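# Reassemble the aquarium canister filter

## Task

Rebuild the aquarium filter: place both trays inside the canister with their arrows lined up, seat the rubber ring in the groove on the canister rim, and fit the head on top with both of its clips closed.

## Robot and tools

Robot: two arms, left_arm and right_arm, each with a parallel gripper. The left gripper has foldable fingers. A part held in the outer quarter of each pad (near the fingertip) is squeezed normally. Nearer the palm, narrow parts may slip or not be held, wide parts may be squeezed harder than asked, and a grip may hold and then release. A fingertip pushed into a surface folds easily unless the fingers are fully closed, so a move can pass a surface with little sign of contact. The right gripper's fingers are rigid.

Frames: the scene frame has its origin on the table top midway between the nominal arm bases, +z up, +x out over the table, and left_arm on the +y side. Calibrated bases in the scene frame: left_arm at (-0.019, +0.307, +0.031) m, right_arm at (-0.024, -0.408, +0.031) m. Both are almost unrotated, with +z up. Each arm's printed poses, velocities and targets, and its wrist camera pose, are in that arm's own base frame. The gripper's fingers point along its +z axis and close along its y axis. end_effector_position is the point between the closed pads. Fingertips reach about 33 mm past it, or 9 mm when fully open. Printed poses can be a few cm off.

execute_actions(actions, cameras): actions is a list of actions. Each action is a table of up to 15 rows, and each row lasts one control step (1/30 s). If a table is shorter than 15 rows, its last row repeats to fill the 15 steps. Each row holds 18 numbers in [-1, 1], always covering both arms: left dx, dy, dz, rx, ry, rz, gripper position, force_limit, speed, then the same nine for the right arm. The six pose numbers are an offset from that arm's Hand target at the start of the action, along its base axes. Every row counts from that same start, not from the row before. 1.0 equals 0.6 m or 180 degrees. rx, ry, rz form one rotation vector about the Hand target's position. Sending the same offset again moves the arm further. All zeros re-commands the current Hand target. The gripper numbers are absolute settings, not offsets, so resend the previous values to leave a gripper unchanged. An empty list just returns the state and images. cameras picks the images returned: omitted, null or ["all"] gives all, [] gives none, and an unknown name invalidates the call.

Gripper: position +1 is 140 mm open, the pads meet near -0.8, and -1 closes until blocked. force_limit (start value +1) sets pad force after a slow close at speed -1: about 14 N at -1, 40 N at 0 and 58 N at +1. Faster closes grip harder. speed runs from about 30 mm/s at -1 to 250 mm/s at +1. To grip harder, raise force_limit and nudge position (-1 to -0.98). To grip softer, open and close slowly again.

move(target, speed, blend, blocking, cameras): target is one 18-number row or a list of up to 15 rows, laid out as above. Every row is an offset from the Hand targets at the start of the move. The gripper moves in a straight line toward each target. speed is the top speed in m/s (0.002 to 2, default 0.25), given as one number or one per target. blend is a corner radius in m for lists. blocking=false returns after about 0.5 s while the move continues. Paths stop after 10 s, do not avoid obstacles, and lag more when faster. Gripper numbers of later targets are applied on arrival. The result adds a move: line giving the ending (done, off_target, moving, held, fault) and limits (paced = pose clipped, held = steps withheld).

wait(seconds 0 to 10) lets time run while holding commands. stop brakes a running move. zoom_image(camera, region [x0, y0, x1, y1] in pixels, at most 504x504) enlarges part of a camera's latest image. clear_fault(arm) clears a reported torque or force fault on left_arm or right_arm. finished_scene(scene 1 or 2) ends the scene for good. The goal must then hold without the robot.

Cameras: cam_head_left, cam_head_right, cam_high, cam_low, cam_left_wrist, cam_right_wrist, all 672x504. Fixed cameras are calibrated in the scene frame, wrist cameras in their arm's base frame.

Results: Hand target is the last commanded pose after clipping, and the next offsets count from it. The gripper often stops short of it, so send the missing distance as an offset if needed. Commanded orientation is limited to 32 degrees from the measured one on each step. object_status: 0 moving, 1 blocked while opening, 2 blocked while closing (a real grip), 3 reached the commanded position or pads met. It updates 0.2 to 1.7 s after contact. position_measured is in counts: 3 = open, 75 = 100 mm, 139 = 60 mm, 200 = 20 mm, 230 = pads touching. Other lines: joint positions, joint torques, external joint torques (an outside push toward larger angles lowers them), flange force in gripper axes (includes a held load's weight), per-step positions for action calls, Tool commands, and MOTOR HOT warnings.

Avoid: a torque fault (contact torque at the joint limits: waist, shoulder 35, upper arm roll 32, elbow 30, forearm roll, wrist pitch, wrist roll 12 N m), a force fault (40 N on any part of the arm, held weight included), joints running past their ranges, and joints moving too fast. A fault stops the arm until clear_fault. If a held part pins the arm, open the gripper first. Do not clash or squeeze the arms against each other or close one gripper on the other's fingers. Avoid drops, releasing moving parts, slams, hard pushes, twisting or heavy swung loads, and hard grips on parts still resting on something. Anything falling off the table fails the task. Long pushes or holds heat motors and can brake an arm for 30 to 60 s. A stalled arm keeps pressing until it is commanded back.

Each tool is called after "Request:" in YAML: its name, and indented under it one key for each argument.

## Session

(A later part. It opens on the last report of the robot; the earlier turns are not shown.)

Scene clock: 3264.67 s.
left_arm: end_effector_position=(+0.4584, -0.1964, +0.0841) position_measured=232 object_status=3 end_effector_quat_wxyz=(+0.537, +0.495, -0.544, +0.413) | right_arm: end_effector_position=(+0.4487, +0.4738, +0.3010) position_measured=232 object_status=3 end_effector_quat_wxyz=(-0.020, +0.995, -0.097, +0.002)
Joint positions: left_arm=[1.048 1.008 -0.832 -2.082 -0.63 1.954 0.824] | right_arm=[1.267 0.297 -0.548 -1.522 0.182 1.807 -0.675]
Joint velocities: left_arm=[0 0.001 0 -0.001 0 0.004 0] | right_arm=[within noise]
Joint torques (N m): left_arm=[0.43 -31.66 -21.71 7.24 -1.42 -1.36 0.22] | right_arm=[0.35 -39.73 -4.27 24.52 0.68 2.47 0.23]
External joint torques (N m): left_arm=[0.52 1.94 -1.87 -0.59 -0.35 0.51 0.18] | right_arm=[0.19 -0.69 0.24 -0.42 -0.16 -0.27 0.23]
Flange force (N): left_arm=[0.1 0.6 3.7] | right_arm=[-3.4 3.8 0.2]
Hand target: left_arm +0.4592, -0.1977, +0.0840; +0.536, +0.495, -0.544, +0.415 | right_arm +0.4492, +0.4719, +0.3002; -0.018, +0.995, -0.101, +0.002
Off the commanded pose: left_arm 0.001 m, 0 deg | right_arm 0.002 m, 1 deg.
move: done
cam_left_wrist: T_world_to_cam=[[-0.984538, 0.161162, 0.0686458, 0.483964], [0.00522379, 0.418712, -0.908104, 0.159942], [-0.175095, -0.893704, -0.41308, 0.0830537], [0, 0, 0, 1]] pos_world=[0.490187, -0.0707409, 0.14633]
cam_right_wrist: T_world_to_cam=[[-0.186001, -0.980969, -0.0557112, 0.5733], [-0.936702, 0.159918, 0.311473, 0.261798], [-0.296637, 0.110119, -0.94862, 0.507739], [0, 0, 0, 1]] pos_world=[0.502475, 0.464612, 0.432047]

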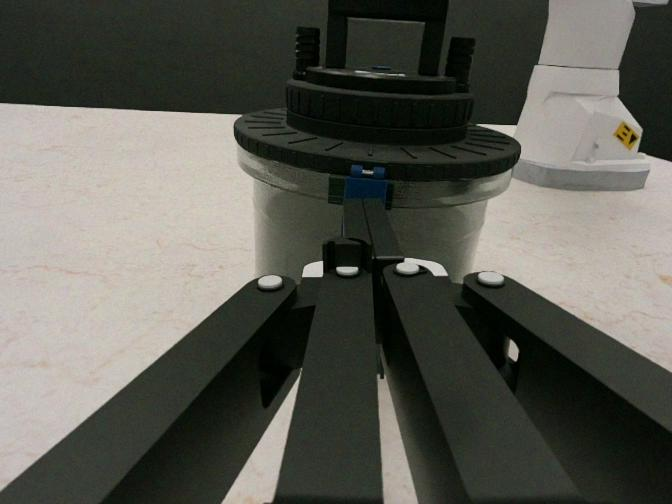

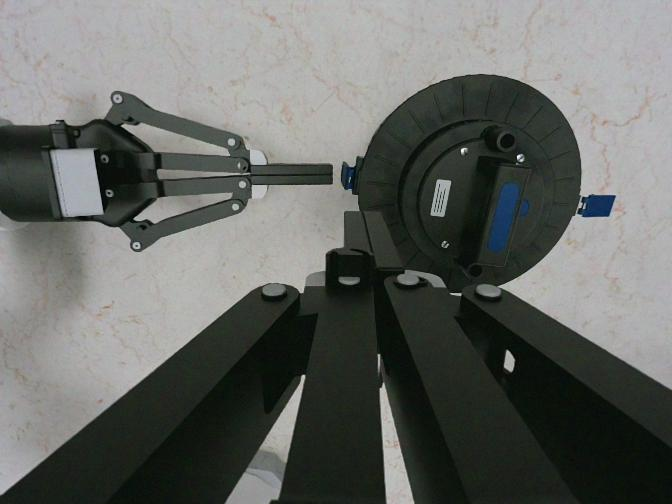

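Request:
move:
  target: [-0.0058,-0.023,0,0,0,0,-1,0,-0.5,0,0.0,0,0,0,0,-1,0,-1]
  speed: 0.02
  cameras: ["cam_left_wrist","cam_right_wrist"]

Request:
zoom_image:
  camera: "cam_right_wrist"
  region: [290, 120, 420, 240]

Scene clock: 3269.60 s.
left_arm: end_effector_position=(+0.4565, -0.2079, +0.0845) position_measured=232 object_status=3 end_effector_quat_wxyz=(+0.536, +0.496, -0.544, +0.414) | right_arm: end_effector_position=(+0.4487, +0.4738, +0.3010) position_measured=232 object_status=3 end_effector_quat_wxyz=(-0.020, +0.995, -0.097, +0.002)
Joint positions: left_arm=[1.045 1.009 -0.846 -2.104 -0.643 1.984 0.829] | right_arm=[1.267 0.297 -0.548 -1.522 0.182 1.807 -0.675]
Joint velocities: left_arm=[0 0 -0.001 -0.001 -0.001 0.003 0.001] | right_arm=[within noise]
Joint torques (N m): left_arm=[-1.43 -30.29 -22.53 5.85 -1.26 -1.15 0.33] | right_arm=[0.34 -39.76 -4.3 24.44 0.65 2.48 0.27]
External joint torques (N m): left_arm=[-1.37 2.79 -2.52 -1.8 -0.25 0.7 0.29] | right_arm=[0.24 -0.97 0.23 -0.34 -0.17 -0.24 0.27]
Flange force (N): left_arm=[-1.1 0.1 8.0] | right_arm=[-4.0 4.4 0.1]
Hand target: left_arm +0.4557, -0.2115, +0.0840; +0.536, +0.495, -0.544, +0.415 | right_arm +0.4492, +0.4719, +0.3002; -0.018, +0.995, -0.101, +0.002
Off the commanded pose: left_arm 0.004 m, 0 deg | right_arm 0.002 m, 1 deg.
move: off_target (left_arm)
cam_left_wrist: T_world_to_cam=[[-0.985166, 0.157422, 0.0683163, 0.483444], [0.00397929, 0.418949, -0.908001, 0.165798], [-0.17156, -0.89426, -0.41336, 0.0709089], [0, 0, 0, 1]] pos_world=[0.487777, -0.0821544, 0.146829]
cam_right_wrist: T_world_to_cam=[[-0.186001, -0.980969, -0.0557112, 0.5733], [-0.936702, 0.159918, 0.311473, 0.261798], [-0.296637, 0.110119, -0.94862, 0.507739], [0, 0, 0, 1]] pos_world=[0.502475, 0.464612, 0.432047]

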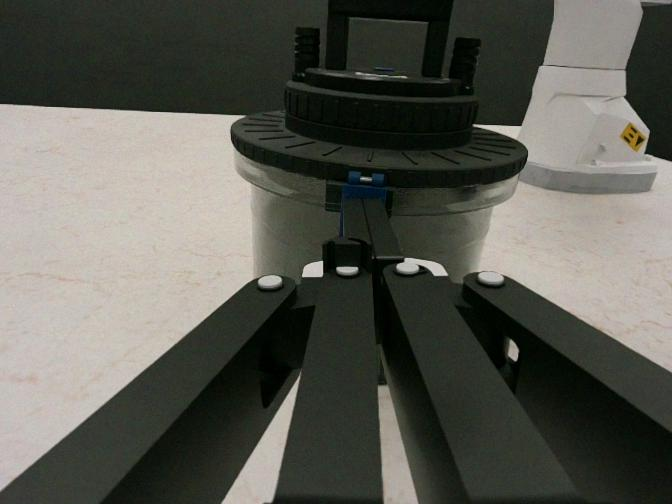

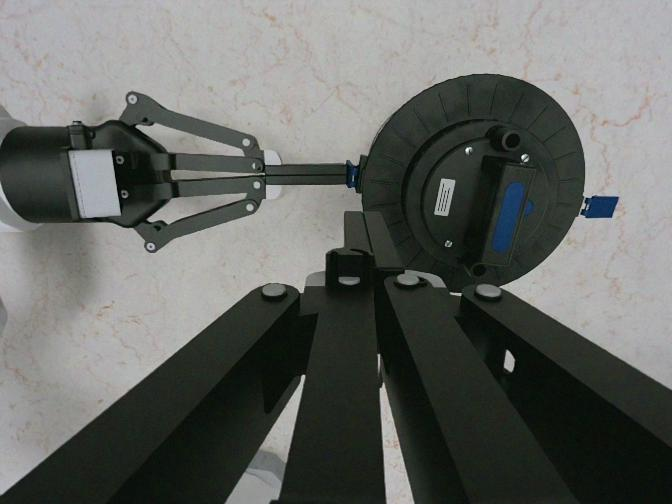

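Scaled by 3.877 from the camera's image (finer frame: 960x720).

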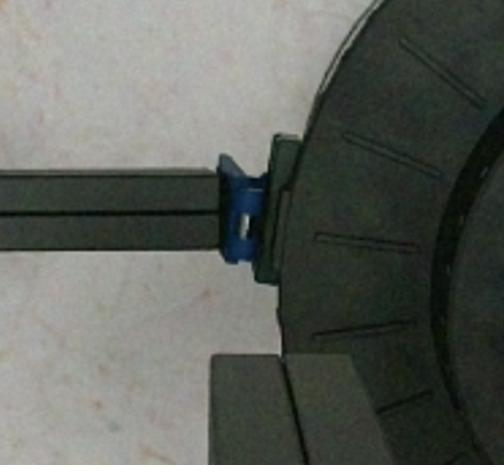

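Request:
move:
  target:
    - [0,0,0,0,0,0,-1,0,-0.5,-0.085,-0.4,0.02,0,0,-0.017,-1,0,-1]
    - [0,0,0,0,0,0,-1,0,-0.5,-0.085,-0.4,-0.3,0,0,-0.017,-1,0,-1]
  speed: [0.2,0.12]
  cameras: ["cam_left_wrist","cam_right_wrist"]

Scene clock: 3291.40 s.
left_arm: end_effector_position=(+0.4565, -0.2081, +0.0845) position_measured=232 object_status=3 end_effector_quat_wxyz=(+0.536, +0.496, -0.544, +0.415) | right_arm: end_effector_position=(+0.3973, +0.2312, +0.1205) position_measured=232 object_status=3 end_effector_quat_wxyz=(-0.016, +0.991, -0.130, +0.002)
Joint positions: left_arm=[1.045 1.009 -0.847 -2.104 -0.643 1.985 0.83] | right_arm=[1.221 -0.176 -0.711 -2.511 -0.134 2.395 -0.696]
Joint velocities: left_arm=[within noise] | right_arm=[0.001 0 0.001 -0.001 0 0.003 -0.004]
Joint torques (N m): left_arm=[-1.4 -30.26 -22.21 5.85 -1.15 -1.08 0.25] | right_arm=[0.83 -18.3 3.27 21.28 0.85 2.81 -0.39]
External joint torques (N m): left_arm=[-1.38 2.89 -2.19 -1.79 -0.14 0.78 0.21] | right_arm=[0.76 -0.21 0.17 -0.43 0.3 0.1 -0.38]
Flange force (N): left_arm=[-2.0 -0.3 7.8] | right_arm=[0.2 -0.5 1.6]
Hand target: left_arm +0.4557, -0.2115, +0.0840; +0.536, +0.495, -0.544, +0.415 | right_arm +0.3982, +0.2319, +0.1202; -0.018, +0.992, -0.127, +0.002
Off the commanded pose: left_arm 0.003 m, 0 deg | right_arm 0.001 m, 0 deg.
move: done
cam_left_wrist: T_world_to_cam=[[-0.985231, 0.157202, 0.0678805, 0.483553], [0.00427853, 0.418903, -0.908021, 0.165734], [-0.171178, -0.89432, -0.413389, 0.0705414], [0, 0, 0, 1]] pos_world=[0.487777, -0.0823553, 0.146827]
cam_right_wrist: T_world_to_cam=[[-0.250263, -0.967011, -0.0475282, 0.337032], [-0.92332, 0.22361, 0.312217, 0.288589], [-0.29129, 0.12202, -0.948821, 0.343014], [0, 0, 0, 1]] pos_world=[0.450723, 0.219528, 0.251374]

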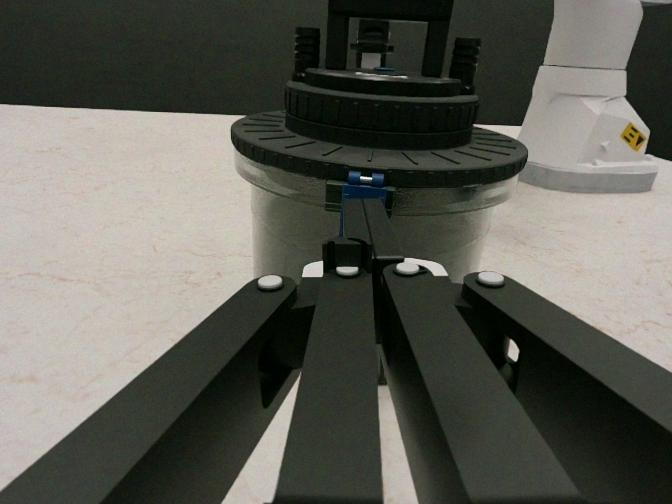

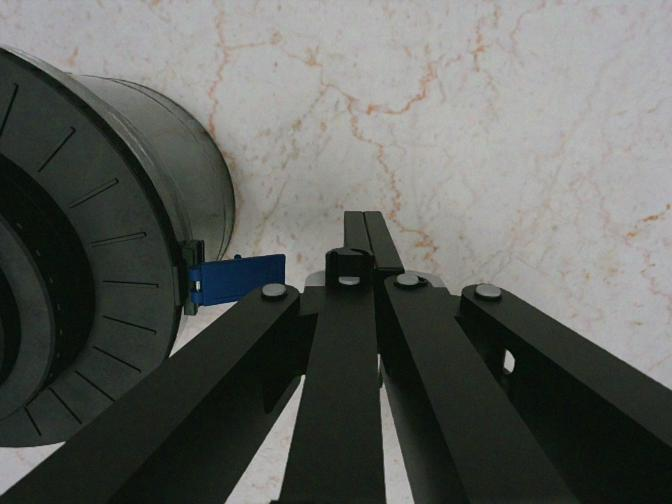

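Request:
move:
  target:
    - [0,0,0,0,0,0,-1,0,-0.5,-0.037,-0.01,0,0,0,0,-1,0,-1]
    - [0,0,0,0,0,0,-1,0,-0.5,-0.0225,0.046,0,0,0,0,-1,0,-1]
  speed: [0.06,0.04]
  cameras: ["cam_left_wrist","cam_right_wrist"]

Scene clock: 3299.77 s.
left_arm: end_effector_position=(+0.4565, -0.2081, +0.0845) position_measured=232 object_status=3 end_effector_quat_wxyz=(+0.536, +0.496, -0.544, +0.415) | right_arm: end_effector_position=(+0.3845, +0.2578, +0.1203) position_measured=232 object_status=3 end_effector_quat_wxyz=(-0.016, +0.992, -0.125, +0.002)
Joint positions: left_arm=[1.045 1.009 -0.847 -2.104 -0.643 1.985 0.83] | right_arm=[1.246 -0.16 -0.67 -2.503 -0.114 2.398 -0.657]
Joint torques (N m): left_arm=[-1.38 -30.26 -22.21 5.86 -1.13 -1.1 0.23] | right_arm=[0.78 -19.42 3.31 21.2 0.84 2.71 0.17]
External joint torques (N m): left_arm=[-1.51 2.84 -2.34 -1.83 -0.12 0.74 0.2] | right_arm=[0.82 -0.24 0.71 -0.55 0.29 0 0.18]
Flange force (N): left_arm=[-1.7 -0.3 8.0] | right_arm=[-2.7 -0.1 0.2]
Hand target: left_arm +0.4557, -0.2115, +0.0840; +0.536, +0.495, -0.544, +0.415 | right_arm +0.3847, +0.2595, +0.1202; -0.018, +0.992, -0.127, +0.002
Off the commanded pose: left_arm 0.003 m, 0 deg | right_arm 0.002 m, 0 deg.
move: done
cam_left_wrist: T_world_to_cam=[[-0.985231, 0.157202, 0.0678805, 0.483553], [0.00427853, 0.418903, -0.908021, 0.165734], [-0.171178, -0.89432, -0.413389, 0.0705414], [0, 0, 0, 1]] pos_world=[0.487777, -0.0823553, 0.146827]
cam_right_wrist: T_world_to_cam=[[-0.240414, -0.969494, -0.0477842, 0.356412], [-0.925697, 0.214187, 0.311783, 0.274252], [-0.292036, 0.119191, -0.948951, 0.336951], [0, 0, 0, 1]] pos_world=[0.437963, 0.246637, 0.251274]

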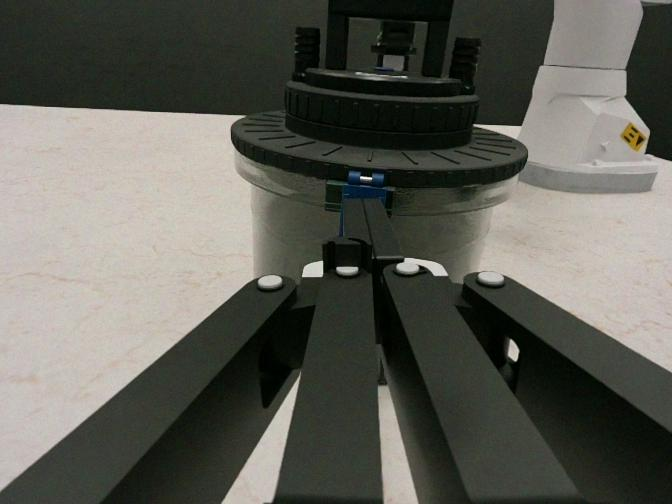

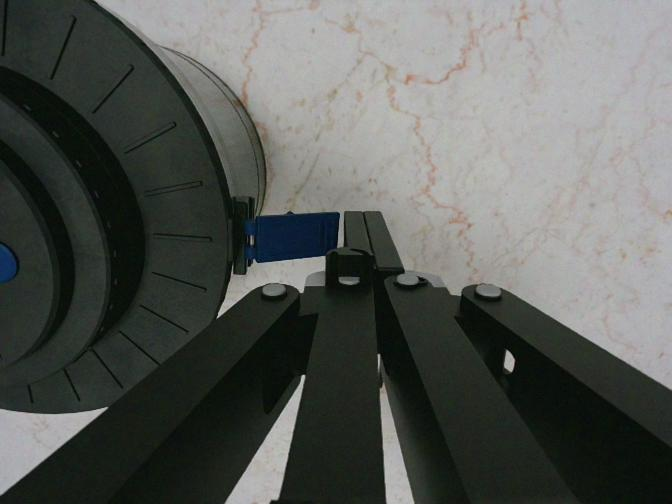

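Request:
move:
  target:
    - [0,0,0,0,0,0,-1,0,-0.5,0.0105,0.04,0,0,0,0,-1,0,-1]
  speed: [0.03]
  cameras: ["cam_left_wrist","cam_right_wrist"]

Scene clock: 3305.47 s.
left_arm: end_effector_position=(+0.4565, -0.2081, +0.0845) position_measured=232 object_status=3 end_effector_quat_wxyz=(+0.536, +0.496, -0.544, +0.415) | right_arm: end_effector_position=(+0.3916, +0.2819, +0.1203) position_measured=232 object_status=3 end_effector_quat_wxyz=(-0.017, +0.991, -0.130, +0.003)
Joint positions: left_arm=[1.045 1.009 -0.847 -2.104 -0.643 1.985 0.83] | right_arm=[1.282 -0.094 -0.668 -2.444 -0.054 2.397 -0.657]
Joint torques (N m): left_arm=[-1.36 -30.24 -22.19 5.88 -1.1 -1.11 0.24] | right_arm=[1.2 -21.71 2.6 22.11 1.01 2.73 -0.2]
External joint torques (N m): left_arm=[-1.39 2.89 -2.21 -1.79 -0.09 0.74 0.21] | right_arm=[1.23 -0.42 1.03 0.11 0.47 0.01 -0.2]
Flange force (N): left_arm=[-1.9 -0.3 7.7] | right_arm=[-0.8 -2.1 0.2]
Hand target: left_arm +0.4557, -0.2115, +0.0840; +0.536, +0.495, -0.544, +0.415 | right_arm +0.3910, +0.2835, +0.1202; -0.018, +0.992, -0.127, +0.002
Off the commanded pose: left_arm 0.003 m, 0 deg | right_arm 0.002 m, 0 deg.
move: done
cam_left_wrist: T_world_to_cam=[[-0.985248, 0.157071, 0.0679266, 0.48355], [0.00418361, 0.418919, -0.908014, 0.16569], [-0.171079, -0.894335, -0.413397, 0.0704512], [0, 0, 0, 1]] pos_world=[0.487777, -0.0823558, 0.146728]
cam_right_wrist: T_world_to_cam=[[-0.249678, -0.967069, -0.0493773, 0.384663], [-0.924146, 0.222748, 0.310384, 0.272711], [-0.289164, 0.123128, -0.949328, 0.333945], [0, 0, 0, 1]] pos_world=[0.444631, 0.270132, 0.251371]

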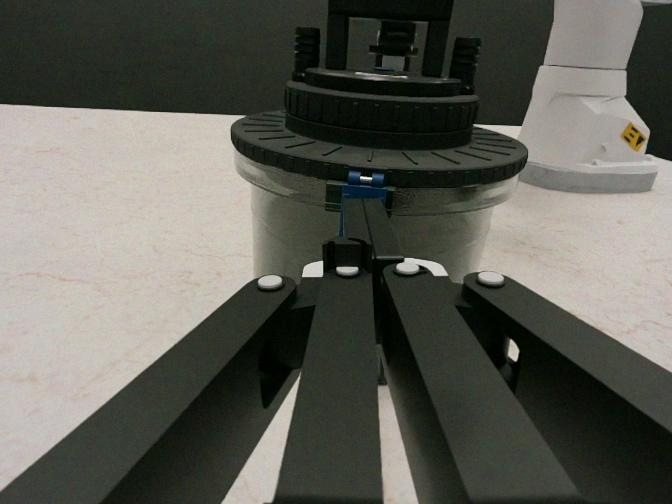

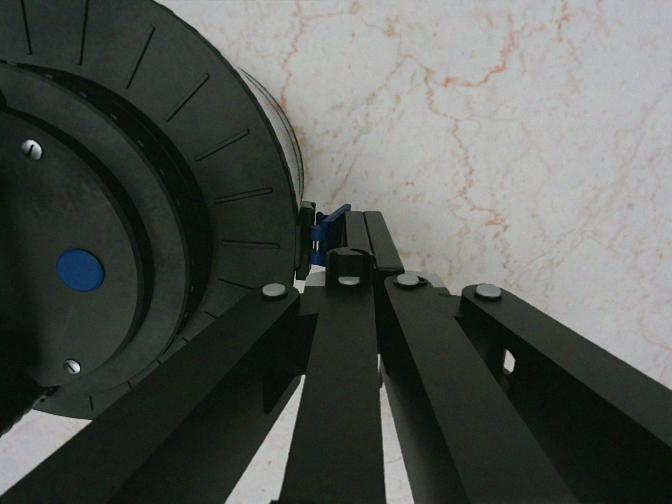

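Request:
move:
  target:
    - [-0.001,-0.004,0,0,0,0,-1,0,-0.5,0.005,0.015,0,0,0,0,-1,0,-1]
    - [-0.003,-0.011,0,0,0,0,-1,0,-0.5,0.007,0.027,0,0,0,0,-1,0,-1]
  speed: [0.02,0.015]
  cameras: ["cam_left_wrist","cam_right_wrist"]

Request:
zoom_image:
  camera: "cam_left_wrist"
  region: [310, 140, 430, 250]

Request:
zoom_image:
  camera: "cam_right_wrist"
  region: [250, 170, 400, 290]

Scene clock: 3315.23 s.
left_arm: end_effector_position=(+0.4573, -0.2089, +0.0844) position_measured=232 object_status=3 end_effector_quat_wxyz=(+0.534, +0.498, -0.542, +0.417) | right_arm: end_effector_position=(+0.3936, +0.2887, +0.1175) position_measured=232 object_status=3 end_effector_quat_wxyz=(-0.009, +0.991, -0.136, -0.003)
Joint positions: left_arm=[1.049 1.009 -0.85 -2.111 -0.649 1.995 0.832] | right_arm=[1.293 -0.05 -0.668 -2.406 -0.019 2.375 -0.659]
Joint torques (N m): left_arm=[-5.84 -29.02 -24.46 3.08 -1.29 -0.38 0.27] | right_arm=[4.77 -23.12 5.92 23.74 2.12 5.37 -0.43]
External joint torques (N m): left_arm=[-5.7 3.89 -4.33 -4.43 -0.29 1.49 0.23] | right_arm=[4.77 -0.47 5.05 1.68 1.56 2.69 -0.43]
Flange force (N): left_arm=[-1.8 -0.5 18.5] | right_arm=[-2.1 -12.3 8.4]
Hand target: left_arm +0.4539, -0.2181, +0.0840; +0.536, +0.495, -0.544, +0.415 | right_arm +0.3952, +0.2997, +0.1202; -0.018, +0.992, -0.127, +0.002
Off the commanded pose: left_arm 0.010 m, 1 deg | right_arm 0.011 m, 2 deg.
move: off_target (left_arm, right_arm)
cam_left_wrist: T_world_to_cam=[[-0.986476, 0.149019, 0.0682485, 0.483306], [0.000530847, 0.419295, -0.90785, 0.167612], [-0.163903, -0.895536, -0.413704, 0.0663464], [0, 0, 0, 1]] pos_world=[0.487555, -0.0828852, 0.14663]
cam_right_wrist: T_world_to_cam=[[-0.262259, -0.964465, -0.0320689, 0.393761], [-0.916683, 0.238607, 0.320559, 0.265258], [-0.301516, 0.113466, -0.946686, 0.338356], [0, 0, 0, 1]] pos_world=[0.448444, 0.278084, 0.247913]

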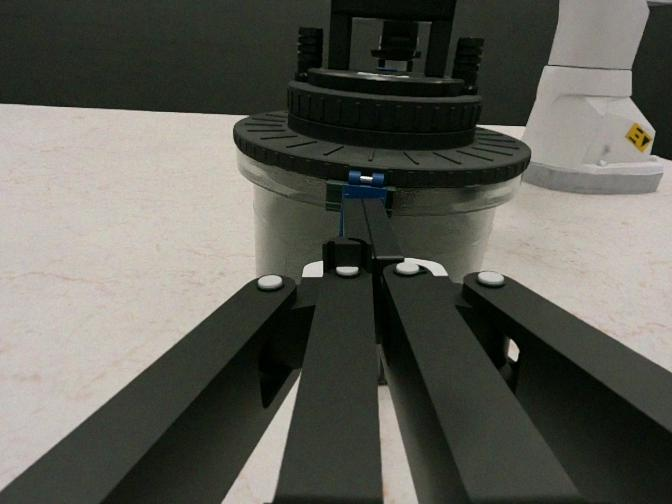

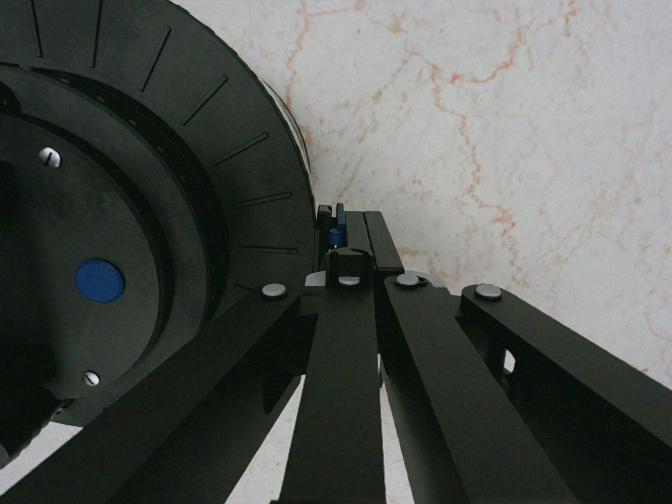

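Scaled by 4.200 from the camera's image (finer frame: 960x720).

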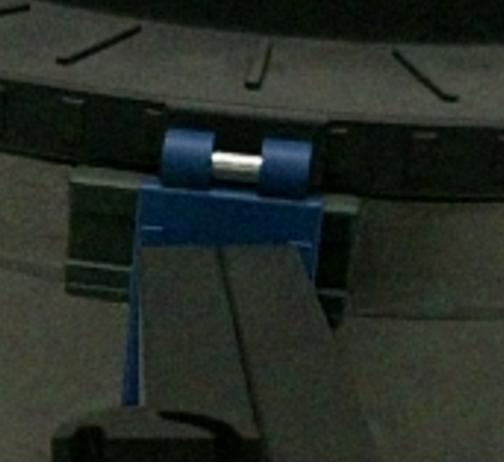

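Scaled by 3.360 from the camera's image (finer frame: 960x720).

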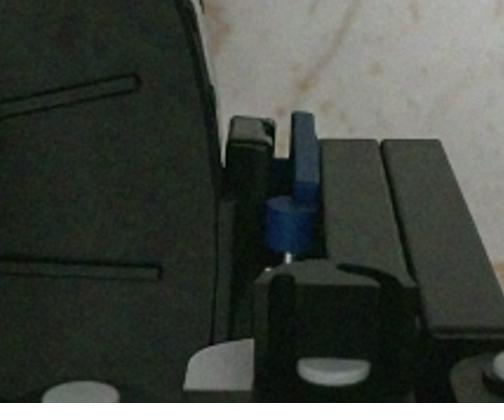

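Request:
move:
  target:
    - [-0.0015,-0.01,0,0,0,0,-1,0,-0.5,0.002,0.013,0,0,0,0,-1,0,-1]
  speed: [0.015]
  cameras: ["cam_left_wrist","cam_right_wrist"]

Request:
zoom_image:
  camera: "cam_left_wrist"
  region: [310, 140, 430, 250]

Request:
zoom_image:
  camera: "cam_right_wrist"
  region: [250, 170, 400, 290]

Scene clock: 3325.87 s.
left_arm: end_effector_position=(+0.4605, -0.2099, +0.0843) position_measured=232 object_status=3 end_effector_quat_wxyz=(+0.530, +0.501, -0.540, +0.419) | right_arm: end_effector_position=(+0.3936, +0.2897, +0.1163) position_measured=232 object_status=3 end_effector_quat_wxyz=(-0.004, +0.990, -0.139, -0.007)
Joint positions: left_arm=[1.05 1.008 -0.854 -2.114 -0.657 2.007 0.835] | right_arm=[1.295 -0.033 -0.668 -2.39 -0.006 2.359 -0.659]
Joint velocities: left_arm=[0 -0.001 -0.002 0 -0.006 0.004 0.002] | right_arm=[0.001 0 -0.001 0.001 0.004 -0.003 0]
Joint torques (N m): left_arm=[-8.91 -27.65 -25.12 0.31 -0.64 -0.4 0.25] | right_arm=[7.51 -22.41 7.84 25.56 2.96 6.81 -0.48]
External joint torques (N m): left_arm=[-8.88 5.21 -5.01 -7.27 0.33 1.46 0.21] | right_arm=[7.53 0.78 7.27 3.49 2.41 4.17 -0.48]
Flange force (N): left_arm=[-3.7 0.9 25.0] | right_arm=[1.3 -24.8 15.2]
Hand target: left_arm +0.4530, -0.2241, +0.0840; +0.536, +0.495, -0.544, +0.415 | right_arm +0.3964, +0.3075, +0.1202; -0.018, +0.992, -0.127, +0.002
Off the commanded pose: left_arm 0.016 m, 1 deg | right_arm 0.018 m, 2 deg.
move: off_target (left_arm, right_arm)
cam_left_wrist: T_world_to_cam=[[-0.988186, 0.138018, 0.0666302, 0.48522], [-0.0021694, 0.422114, -0.90654, 0.169733], [-0.153244, -0.895975, -0.416828, 0.0611532], [0, 0, 0, 1]] pos_world=[0.489227, -0.083824, 0.14703]
cam_right_wrist: T_world_to_cam=[[-0.269336, -0.962822, -0.0207669, 0.395586], [-0.911774, 0.247995, 0.327362, 0.260029], [-0.310042, 0.107105, -0.944671, 0.342076], [0, 0, 0, 1]] pos_world=[0.449691, 0.279755, 0.246241]

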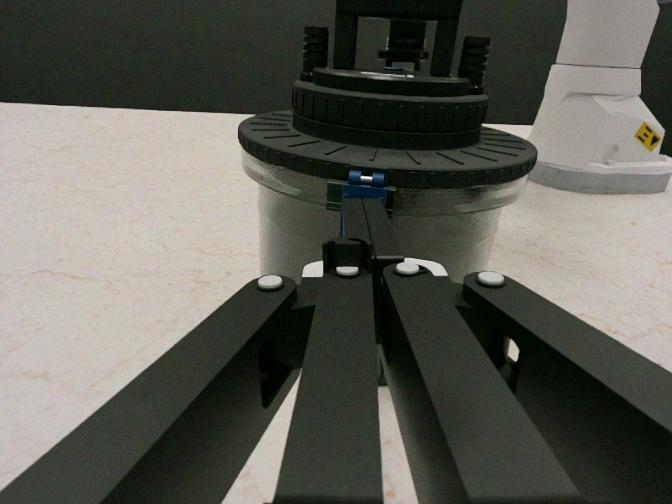

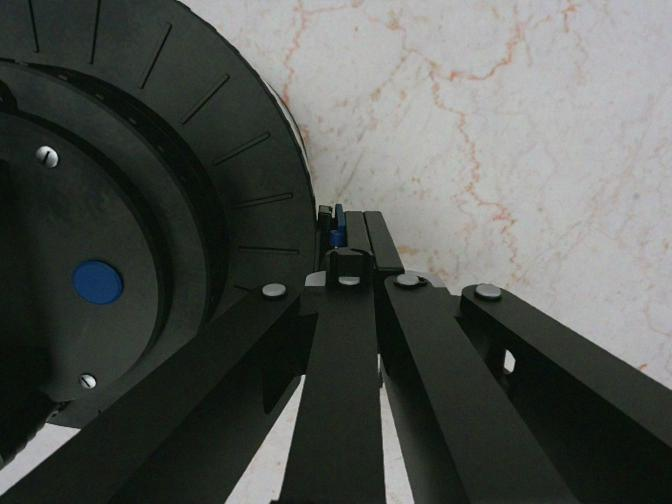

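Scaled by 4.200 from the camera's image (finer frame: 960x720).

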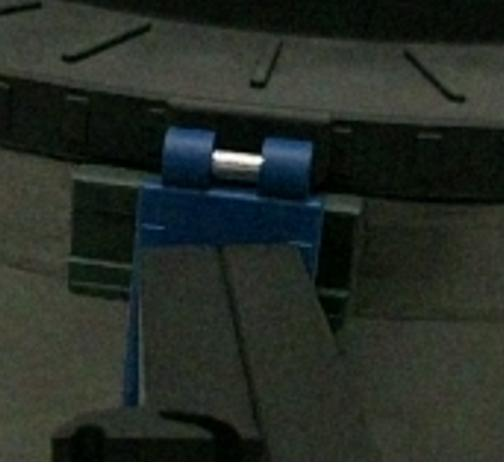

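Scaled by 3.360 from the camera's image (finer frame: 960x720).

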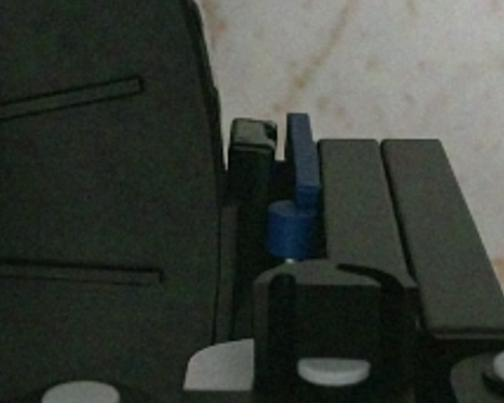

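Request:
move:
  target:
    - [0.005,0.03,0,0,0,0,-1,0,-0.5,-0.01,-0.045,0,0,0,0,-1,0,-1]
    - [0.01,0.07,-0.01,0,0,0,-1,0,-0.5,-0.02,-0.12,0,0,0,0,-1,0,-1]
    - [-0.08,0.1,-0.027,0,0,0.24,-1,0,-0.5,-0.02,-0.12,0.1,0,0,0,-1,0,-1]
  speed: [0.03,0.08,0.12]
  cameras: ["cam_left_wrist","cam_right_wrist"]

Request:
zoom_image:
  camera: "cam_left_wrist"
  region: [310, 80, 430, 200]

Scene clock: 3341.97 s.
left_arm: end_effector_position=(+0.4053, -0.1637, +0.0679) position_measured=232 object_status=3 end_effector_quat_wxyz=(+0.347, +0.660, -0.323, +0.583) | right_arm: end_effector_position=(+0.3847, +0.2362, +0.1796) position_measured=232 object_status=3 end_effector_quat_wxyz=(-0.019, +0.992, -0.125, +0.002)
Joint positions: left_arm=[1.779 1.196 -1.008 -2.775 -1.191 2.674 1.506] | right_arm=[1.171 -0.321 -0.619 -2.471 -0.2 2.225 -0.626]
Joint velocities: left_arm=[0 -0.001 0 0 -0.001 0.001 0.006] | right_arm=[within noise]
Joint torques (N m): left_arm=[1.03 -16.05 -18.04 -5.9 -0.78 -1.96 0.27] | right_arm=[-0.15 -17.45 6.08 22.81 0.51 2.43 0.29]
External joint torques (N m): left_arm=[1.02 1.26 -1.46 -0.53 -0.07 0.45 0.23] | right_arm=[-0.25 -1.33 1.1 -0.34 -0.14 -0.3 0.29]
Flange force (N): left_arm=[5.4 3.6 5.5] | right_arm=[-6.6 4.7 -3.8]
Hand target: left_arm +0.4050, -0.1641, +0.0678; +0.345, +0.660, -0.323, +0.583 | right_arm +0.3844, +0.2355, +0.1802; -0.018, +0.992, -0.127, +0.002
Off the commanded pose: left_arm 0.000 m, 0 deg | right_arm 0.001 m, 0 deg.
move: done
cam_left_wrist: T_world_to_cam=[[-0.826471, -0.558688, 0.0693787, 0.245563], [-0.28276, 0.305372, -0.909283, 0.230051], [0.486819, -0.771113, -0.410355, -0.152106], [0, 0, 0, 1]] pos_world=[0.342048, -0.0503487, 0.129727]
cam_right_wrist: T_world_to_cam=[[-0.240661, -0.969173, -0.0527804, 0.339231], [-0.925984, 0.212958, 0.311773, 0.260917], [-0.290922, 0.123905, -0.94869, 0.394332], [0, 0, 0, 1]] pos_world=[0.437964, 0.22435, 0.310657]

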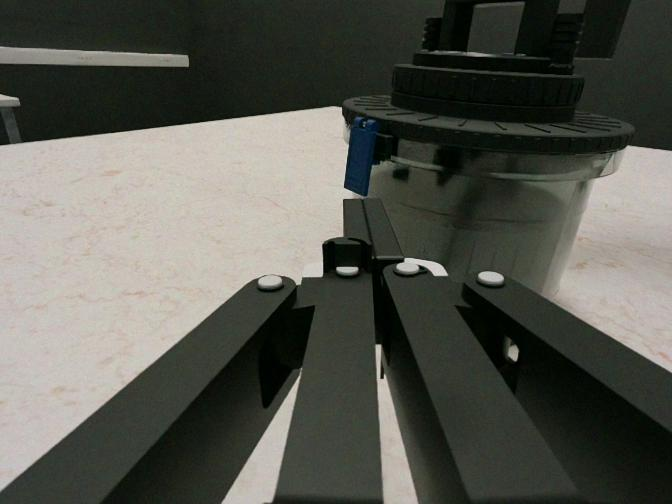

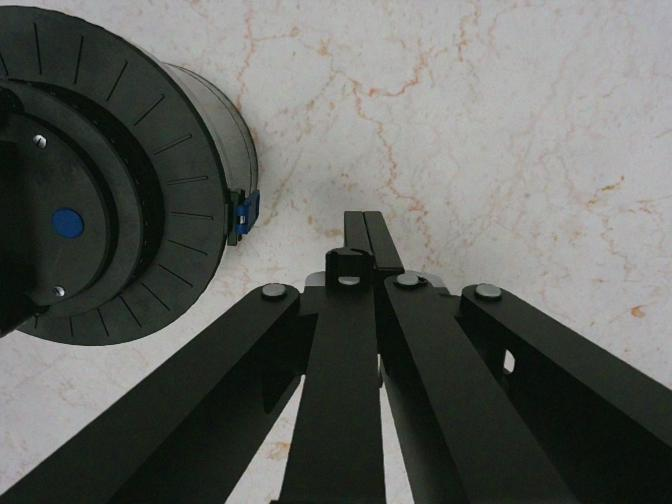

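Scaled by 4.200 from the camera's image (finer frame: 960x720).

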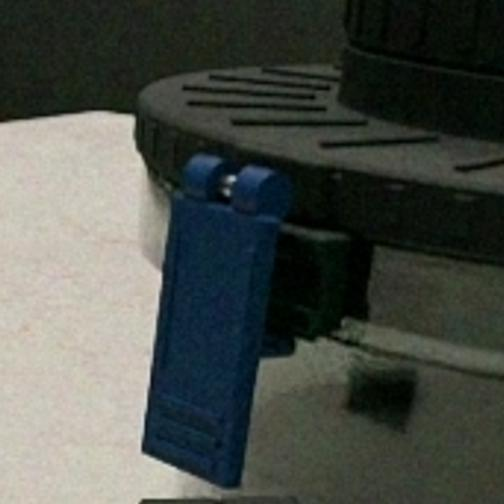

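Request:
move:
  target:
    - [0,0,0,0,0,0,-1,0,-0.5,0.0,0.0,0.233,0,0,0,-0.3,0,-0.5]
    - [0,0,0,0,0,0,-1,0,-0.5,0.09,0.26,0.233,0,0,-0.01,-0.3,0,-0.5]
  speed: [0.15,0.15]
  cameras: ["cam_right_wrist"]

Scene clock: 3351.23 s.
left_arm: end_effector_position=(+0.4050, -0.1639, +0.0679) position_measured=232 object_status=3 end_effector_quat_wxyz=(+0.346, +0.660, -0.323, +0.584) | right_arm: end_effector_position=(+0.4393, +0.3923, +0.3212) position_measured=167 object_status=3 end_effector_quat_wxyz=(-0.019, +0.990, -0.141, +0.005)
Joint positions: left_arm=[1.779 1.196 -1.008 -2.776 -1.191 2.675 1.508] | right_arm=[1.235 0.053 -0.528 -1.758 0.045 1.839 -0.59]
Joint velocities: left_arm=[within noise] | right_arm=[0 0.001 -0.001 0 0.002 -0.004 0.001]
Joint torques (N m): left_arm=[0.94 -16.21 -18 -5.66 -0.97 -2.08 0.26] | right_arm=[0.14 -31.14 -0.1 25 1.06 2.46 0]
External joint torques (N m): left_arm=[0.91 1.1 -1.47 -0.28 -0.26 0.33 0.22] | right_arm=[0.2 -0.09 0.79 -0.24 0.27 -0.29 0]
Flange force (N): left_arm=[5.3 2.8 5.6] | right_arm=[-1.1 0.3 -0.1]
Hand target: left_arm +0.4050, -0.1641, +0.0678; +0.345, +0.660, -0.323, +0.583 | right_arm +0.4384, +0.3915, +0.3200; -0.018, +0.990, -0.143, +0.003
Off the commanded pose: left_arm 0.000 m, 0 deg | right_arm 0.002 m, 0 deg.
move: done
cam_right_wrist: T_world_to_cam=[[-0.272502, -0.960649, -0.0538209, 0.522065], [-0.920089, 0.24382, 0.306576, 0.221035], [-0.281389, 0.133062, -0.950323, 0.517854], [0, 0, 0, 1]] pos_world=[0.491354, 0.378722, 0.452463]

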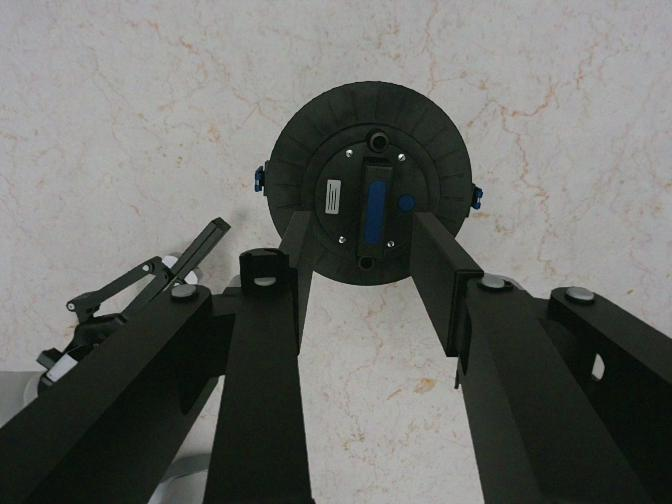

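Request:
move:
  target:
    - [0,0,0,0,0,0,-1,0,-0.5,-0.011,-0.0165,0.0,0,0,-0.033,-0.3,0,-0.5]
    - [0,0,0,0,0,0,-1,0,-0.5,-0.011,-0.0165,-0.12,0,0,-0.033,-0.3,0,-0.5]
  speed: [0.1,0.06]
  cameras: ["cam_right_wrist"]

Scene clock: 3364.03 s.
left_arm: end_effector_position=(+0.4050, -0.1639, +0.0679) position_measured=232 object_status=3 end_effector_quat_wxyz=(+0.346, +0.660, -0.324, +0.583) | right_arm: end_effector_position=(+0.4313, +0.3807, +0.2487) position_measured=167 object_status=3 end_effector_quat_wxyz=(-0.016, +0.981, -0.193, +0.004)
Joint positions: left_arm=[1.779 1.196 -1.008 -2.776 -1.191 2.675 1.508] | right_arm=[1.237 0.041 -0.528 -1.956 0.038 2.02 -0.488]
Joint velocities: left_arm=[within noise] | right_arm=[-0.001 -0.001 0 0 0 0.006 0]
Joint torques (N m): left_arm=[0.91 -16.16 -17.96 -5.66 -0.97 -2.08 0.24] | right_arm=[0.31 -31 0.08 24.05 1.05 2.77 -0.01]
External joint torques (N m): left_arm=[0.95 1.13 -1.36 -0.23 -0.25 0.34 0.21] | right_arm=[0.41 -0.87 0.82 -0.76 0.32 0.07 0]
Flange force (N): left_arm=[4.9 2.8 5.7] | right_arm=[-3.5 4.6 0.9]
Hand target: left_arm +0.4050, -0.1641, +0.0678; +0.345, +0.660, -0.323, +0.583 | right_arm +0.4318, +0.3816, +0.2480; -0.017, +0.981, -0.194, +0.004
Off the commanded pose: left_arm 0.000 m, 0 deg | right_arm 0.001 m, 0 deg.
move: done
cam_right_wrist: T_world_to_cam=[[-0.371774, -0.927127, -0.0471122, 0.53332], [-0.887594, 0.340137, 0.310617, 0.18708], [-0.271957, 0.157296, -0.949367, 0.434672], [0, 0, 0, 1]] pos_world=[0.482538, 0.362451, 0.379679]

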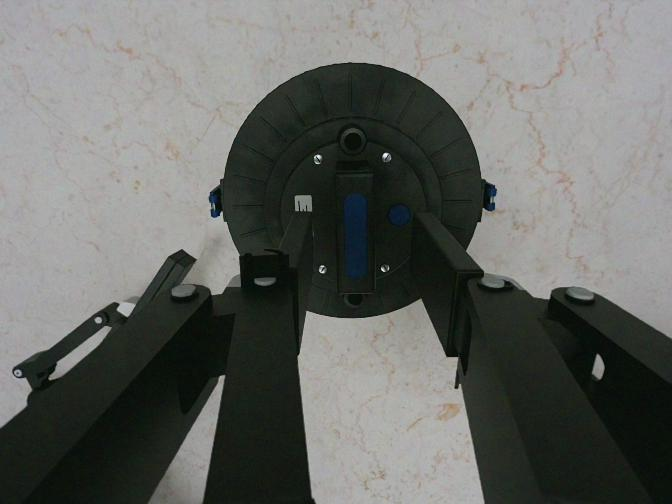

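Request:
move:
  target:
    - [0,0,0,0,0,0,-1,0,-0.5,0.002,0.005,-0.0695,0,0,0,-0.3,0,-0.5]
    - [0,0,0,0,0,0,-1,0,-0.5,0.002,0.005,-0.0695,0,0,0,-1,0,-1]
  speed: [0.06,0.06]
  cameras: ["cam_right_wrist"]

Request:
wait:
  seconds: 1
  cameras: []

Scene clock: 3374.50 s.
left_arm: end_effector_position=(+0.4049, -0.1640, +0.0679) position_measured=232 object_status=3 end_effector_quat_wxyz=(+0.346, +0.660, -0.324, +0.583) | right_arm: end_effector_position=(+0.4323, +0.3840, +0.2069) position_measured=202 object_status=0 end_effector_quat_wxyz=(-0.016, +0.981, -0.194, +0.004)
Joint positions: left_arm=[1.779 1.196 -1.008 -2.776 -1.191 2.675 1.508] | right_arm=[1.235 0.089 -0.528 -2.013 0.069 2.118 -0.505]
Joint torques (N m): left_arm=[0.95 -16.15 -18 -5.6 -0.96 -2.09 0.23] | right_arm=[0.19 -31.06 -0.71 23.44 0.97 3.14 -0.14]
External joint torques (N m): left_arm=[0.93 1.19 -1.43 -0.21 -0.25 0.32 0.19] | right_arm=[0.22 0.27 0.71 -1 0.28 0.43 -0.13]
Flange force (N): left_arm=[5.0 2.6 5.9] | right_arm=[-1.6 2.3 3.0]
Hand target: left_arm +0.4050, -0.1641, +0.0678; +0.345, +0.660, -0.323, +0.583 | right_arm +0.4330, +0.3846, +0.2063; -0.017, +0.981, -0.194, +0.004
Off the commanded pose: left_arm 0.000 m, 0 deg | right_arm 0.001 m, 0 deg.
move: done
cam_right_wrist: T_world_to_cam=[[-0.374064, -0.926185, -0.0475222, 0.5355], [-0.886688, 0.342156, 0.310987, 0.198556], [-0.271771, 0.158466, -0.949225, 0.394297], [0, 0, 0, 1]] pos_world=[0.483528, 0.365551, 0.337977]

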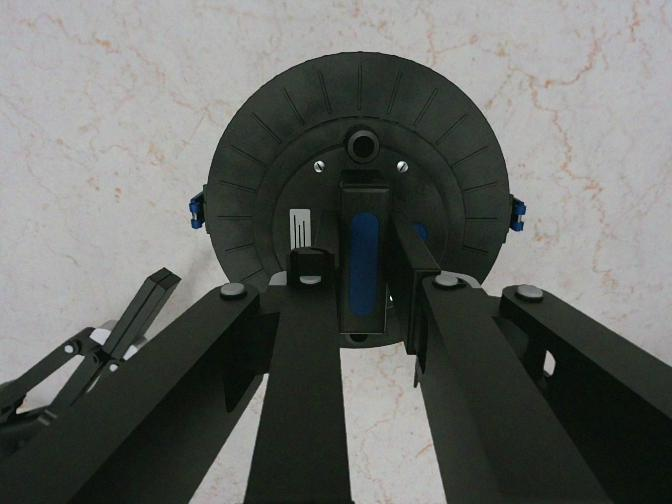

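Scene clock: 3375.50 s.
left_arm: end_effector_position=(+0.4049, -0.1640, +0.0679) position_measured=232 object_status=3 end_effector_quat_wxyz=(+0.346, +0.660, -0.324, +0.583) | right_arm: end_effector_position=(+0.4323, +0.3840, +0.2069) position_measured=202 object_status=2 end_effector_quat_wxyz=(-0.016, +0.981, -0.194, +0.004)
Joint positions: left_arm=[1.779 1.196 -1.008 -2.776 -1.191 2.675 1.508] | right_arm=[1.235 0.089 -0.528 -2.013 0.069 2.118 -0.505]
Joint torques (N m): left_arm=[0.94 -16.16 -17.99 -5.64 -0.98 -2.08 0.25] | right_arm=[0.17 -31.1 -0.7 23.39 0.97 3.2 -0.15]
External joint torques (N m): left_arm=[0.97 1.14 -1.41 -0.24 -0.27 0.33 0.21] | right_arm=[0.09 0.18 0.61 -0.98 0.27 0.5 -0.15]
Flange force (N): left_arm=[5.2 2.8 5.7] | right_arm=[-1.5 2.6 3.0]
Hand target: left_arm +0.4050, -0.1641, +0.0678; +0.345, +0.660, -0.323, +0.583 | right_arm +0.4330, +0.3846, +0.2063; -0.017, +0.981, -0.194, +0.004
Tool commands: left_gripper/position=-1.0 left_gripper/force_limit=+0.0 left_gripper/speed=-0.5 right_gripper/position=-1.0 right_gripper/force_limit=+0.0 right_gripper/speed=-1.0
Off the commanded pose: left_arm 0.000 m, 0 deg | right_arm 0.001 m, 0 deg.
wait: 1.00 s; at rest by 0.17 s

Request:
move:
  target: [0,0,0,0,0,0,-1,0,-0.5,0,0,0.033,0,0,0,-1,0,-1]
  speed: 0.03
  cameras: ["cam_left_wrist","cam_right_wrist"]

Request:
zoom_image:
  camera: "cam_left_wrist"
  region: [310, 60, 450, 200]

Scene clock: 3381.67 s.
left_arm: end_effector_position=(+0.4049, -0.1640, +0.0679) position_measured=232 object_status=3 end_effector_quat_wxyz=(+0.346, +0.660, -0.324, +0.583) | right_arm: end_effector_position=(+0.4272, +0.3790, +0.2123) position_measured=202 object_status=2 end_effector_quat_wxyz=(-0.005, +0.981, -0.192, -0.004)
Joint positions: left_arm=[1.779 1.196 -1.008 -2.776 -1.191 2.675 1.508] | right_arm=[1.235 0.085 -0.528 -1.996 0.062 2.072 -0.505]
Joint torques (N m): left_arm=[0.97 -16.13 -17.95 -5.61 -0.96 -2.09 0.23] | right_arm=[0.39 -40.42 -1.01 31.31 0.37 3.37 0.26]
External joint torques (N m): left_arm=[1.01 1.12 -1.38 -0.12 -0.24 0.33 0.2] | right_arm=[0.49 -9.22 0.42 6.93 -0.32 0.74 0.26]
Flange force (N): left_arm=[4.9 2.6 5.6] | right_arm=[-4.7 5.2 -18.5]
Hand target: left_arm +0.4050, -0.1641, +0.0678; +0.345, +0.660, -0.323, +0.583 | right_arm +0.4330, +0.3846, +0.2261; -0.017, +0.981, -0.194, +0.004
Off the commanded pose: left_arm 0.000 m, 0 deg | right_arm 0.016 m, 2 deg.
move: off_target (right_arm)
cam_left_wrist: T_world_to_cam=[[-0.827035, -0.558148, 0.0669569, 0.245596], [-0.280819, 0.307017, -0.90933, 0.229537], [0.486984, -0.770851, -0.410653, -0.152107], [0, 0, 0, 1]] pos_world=[0.341648, -0.0506446, 0.129817]
cam_right_wrist: T_world_to_cam=[[-0.370187, -0.928688, -0.0223858, 0.523214], [-0.882511, 0.344051, 0.320629, 0.189594], [-0.290063, 0.138448, -0.94694, 0.413673], [0, 0, 0, 1]] pos_world=[0.480997, 0.3634, 0.342647]

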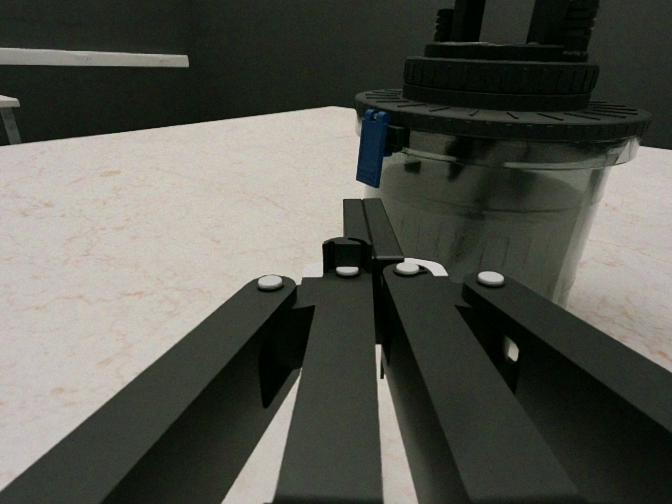

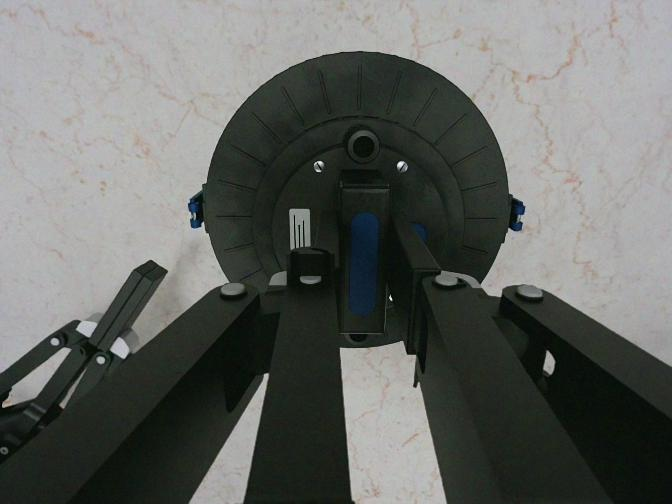

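Scaled by 3.600 from the camera's image (finer frame: 960x720).

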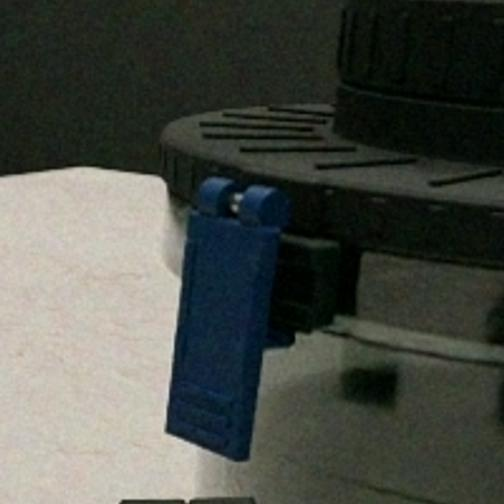

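Request:
move:
  target: [0,0,0,0,0,0,-1,0,-0.5,0,0,0.015,0,0,0,-1,0,-1]
  speed: 0.03
  cameras: ["cam_left_wrist","cam_low"]

Request:
zoom_image:
  camera: "cam_low"
  region: [325, 190, 395, 270]

Request:
zoom_image:
  camera: "cam_left_wrist"
  region: [320, 60, 460, 200]

Scene clock: 3407.10 s.
left_arm: end_effector_position=(+0.4049, -0.1640, +0.0679) position_measured=232 object_status=3 end_effector_quat_wxyz=(+0.346, +0.660, -0.324, +0.583) | right_arm: end_effector_position=(+0.4276, +0.3789, +0.2212) position_measured=202 object_status=2 end_effector_quat_wxyz=(-0.005, +0.981, -0.192, -0.004)
Joint positions: left_arm=[1.779 1.196 -1.008 -2.776 -1.191 2.675 1.508] | right_arm=[1.235 0.077 -0.528 -1.981 0.057 2.05 -0.502]
Joint velocities: left_arm=[within noise] | right_arm=[0 0.001 0.001 0.001 -0.001 -0.003 0.002]
Joint torques (N m): left_arm=[0.91 -16.14 -18.01 -5.59 -0.95 -2.1 0.22] | right_arm=[0.62 -40.25 -0.87 31.47 0.36 3.51 0.31]
External joint torques (N m): left_arm=[0.95 1.08 -1.42 -0.16 -0.24 0.33 0.18] | right_arm=[0.65 -9.15 0.38 6.89 -0.34 0.86 0.31]
Flange force (N): left_arm=[5.1 2.5 5.4] | right_arm=[-5.1 5.5 -17.9]
Hand target: left_arm +0.4050, -0.1641, +0.0678; +0.345, +0.660, -0.323, +0.583 | right_arm +0.4330, +0.3846, +0.2351; -0.017, +0.981, -0.194, +0.004
Off the commanded pose: left_arm 0.000 m, 0 deg | right_arm 0.016 m, 2 deg.
move: off_target (right_arm)
cam_left_wrist: T_world_to_cam=[[-0.827008, -0.55818, 0.0670285, 0.24552], [-0.280931, 0.307041, -0.909287, 0.229602], [0.486966, -0.770818, -0.410735, -0.152165], [0, 0, 0, 1]] pos_world=[0.341648, -0.0507448, 0.129818]
Images, in order (width x height): cam_low 672x504, cam_left_wrist 672x504.

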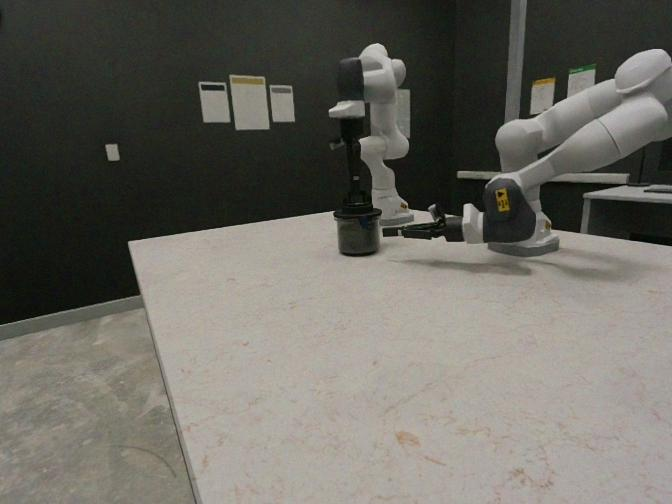

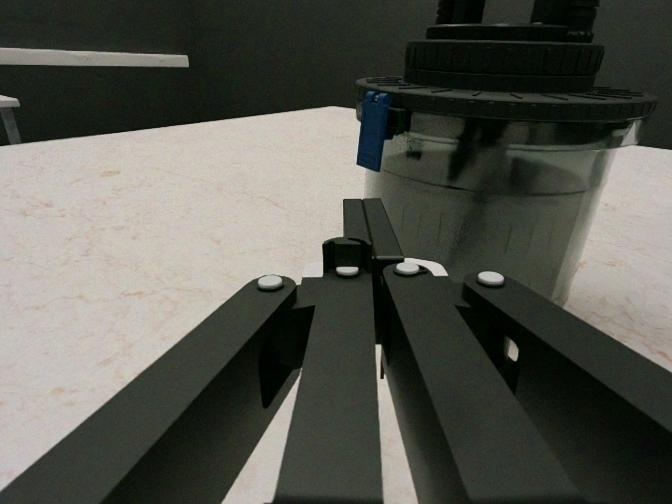

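Scaled by 6.300 from the camera's image (finer frame: 960x720).

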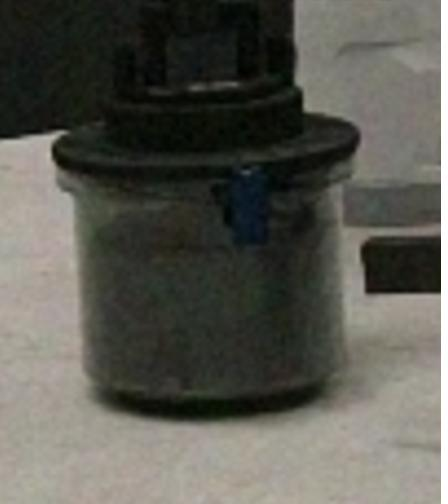

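Scaled by 3.600 from the camera's image (finer frame: 960x720).

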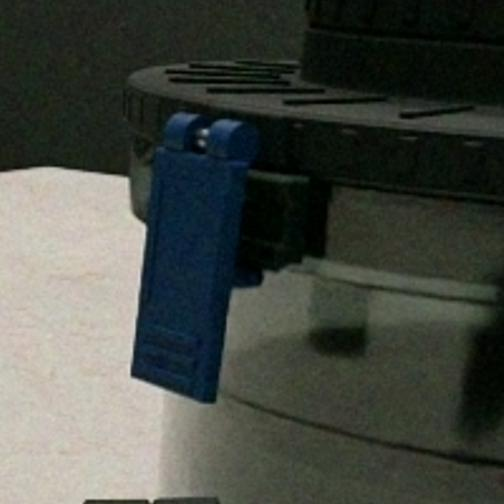

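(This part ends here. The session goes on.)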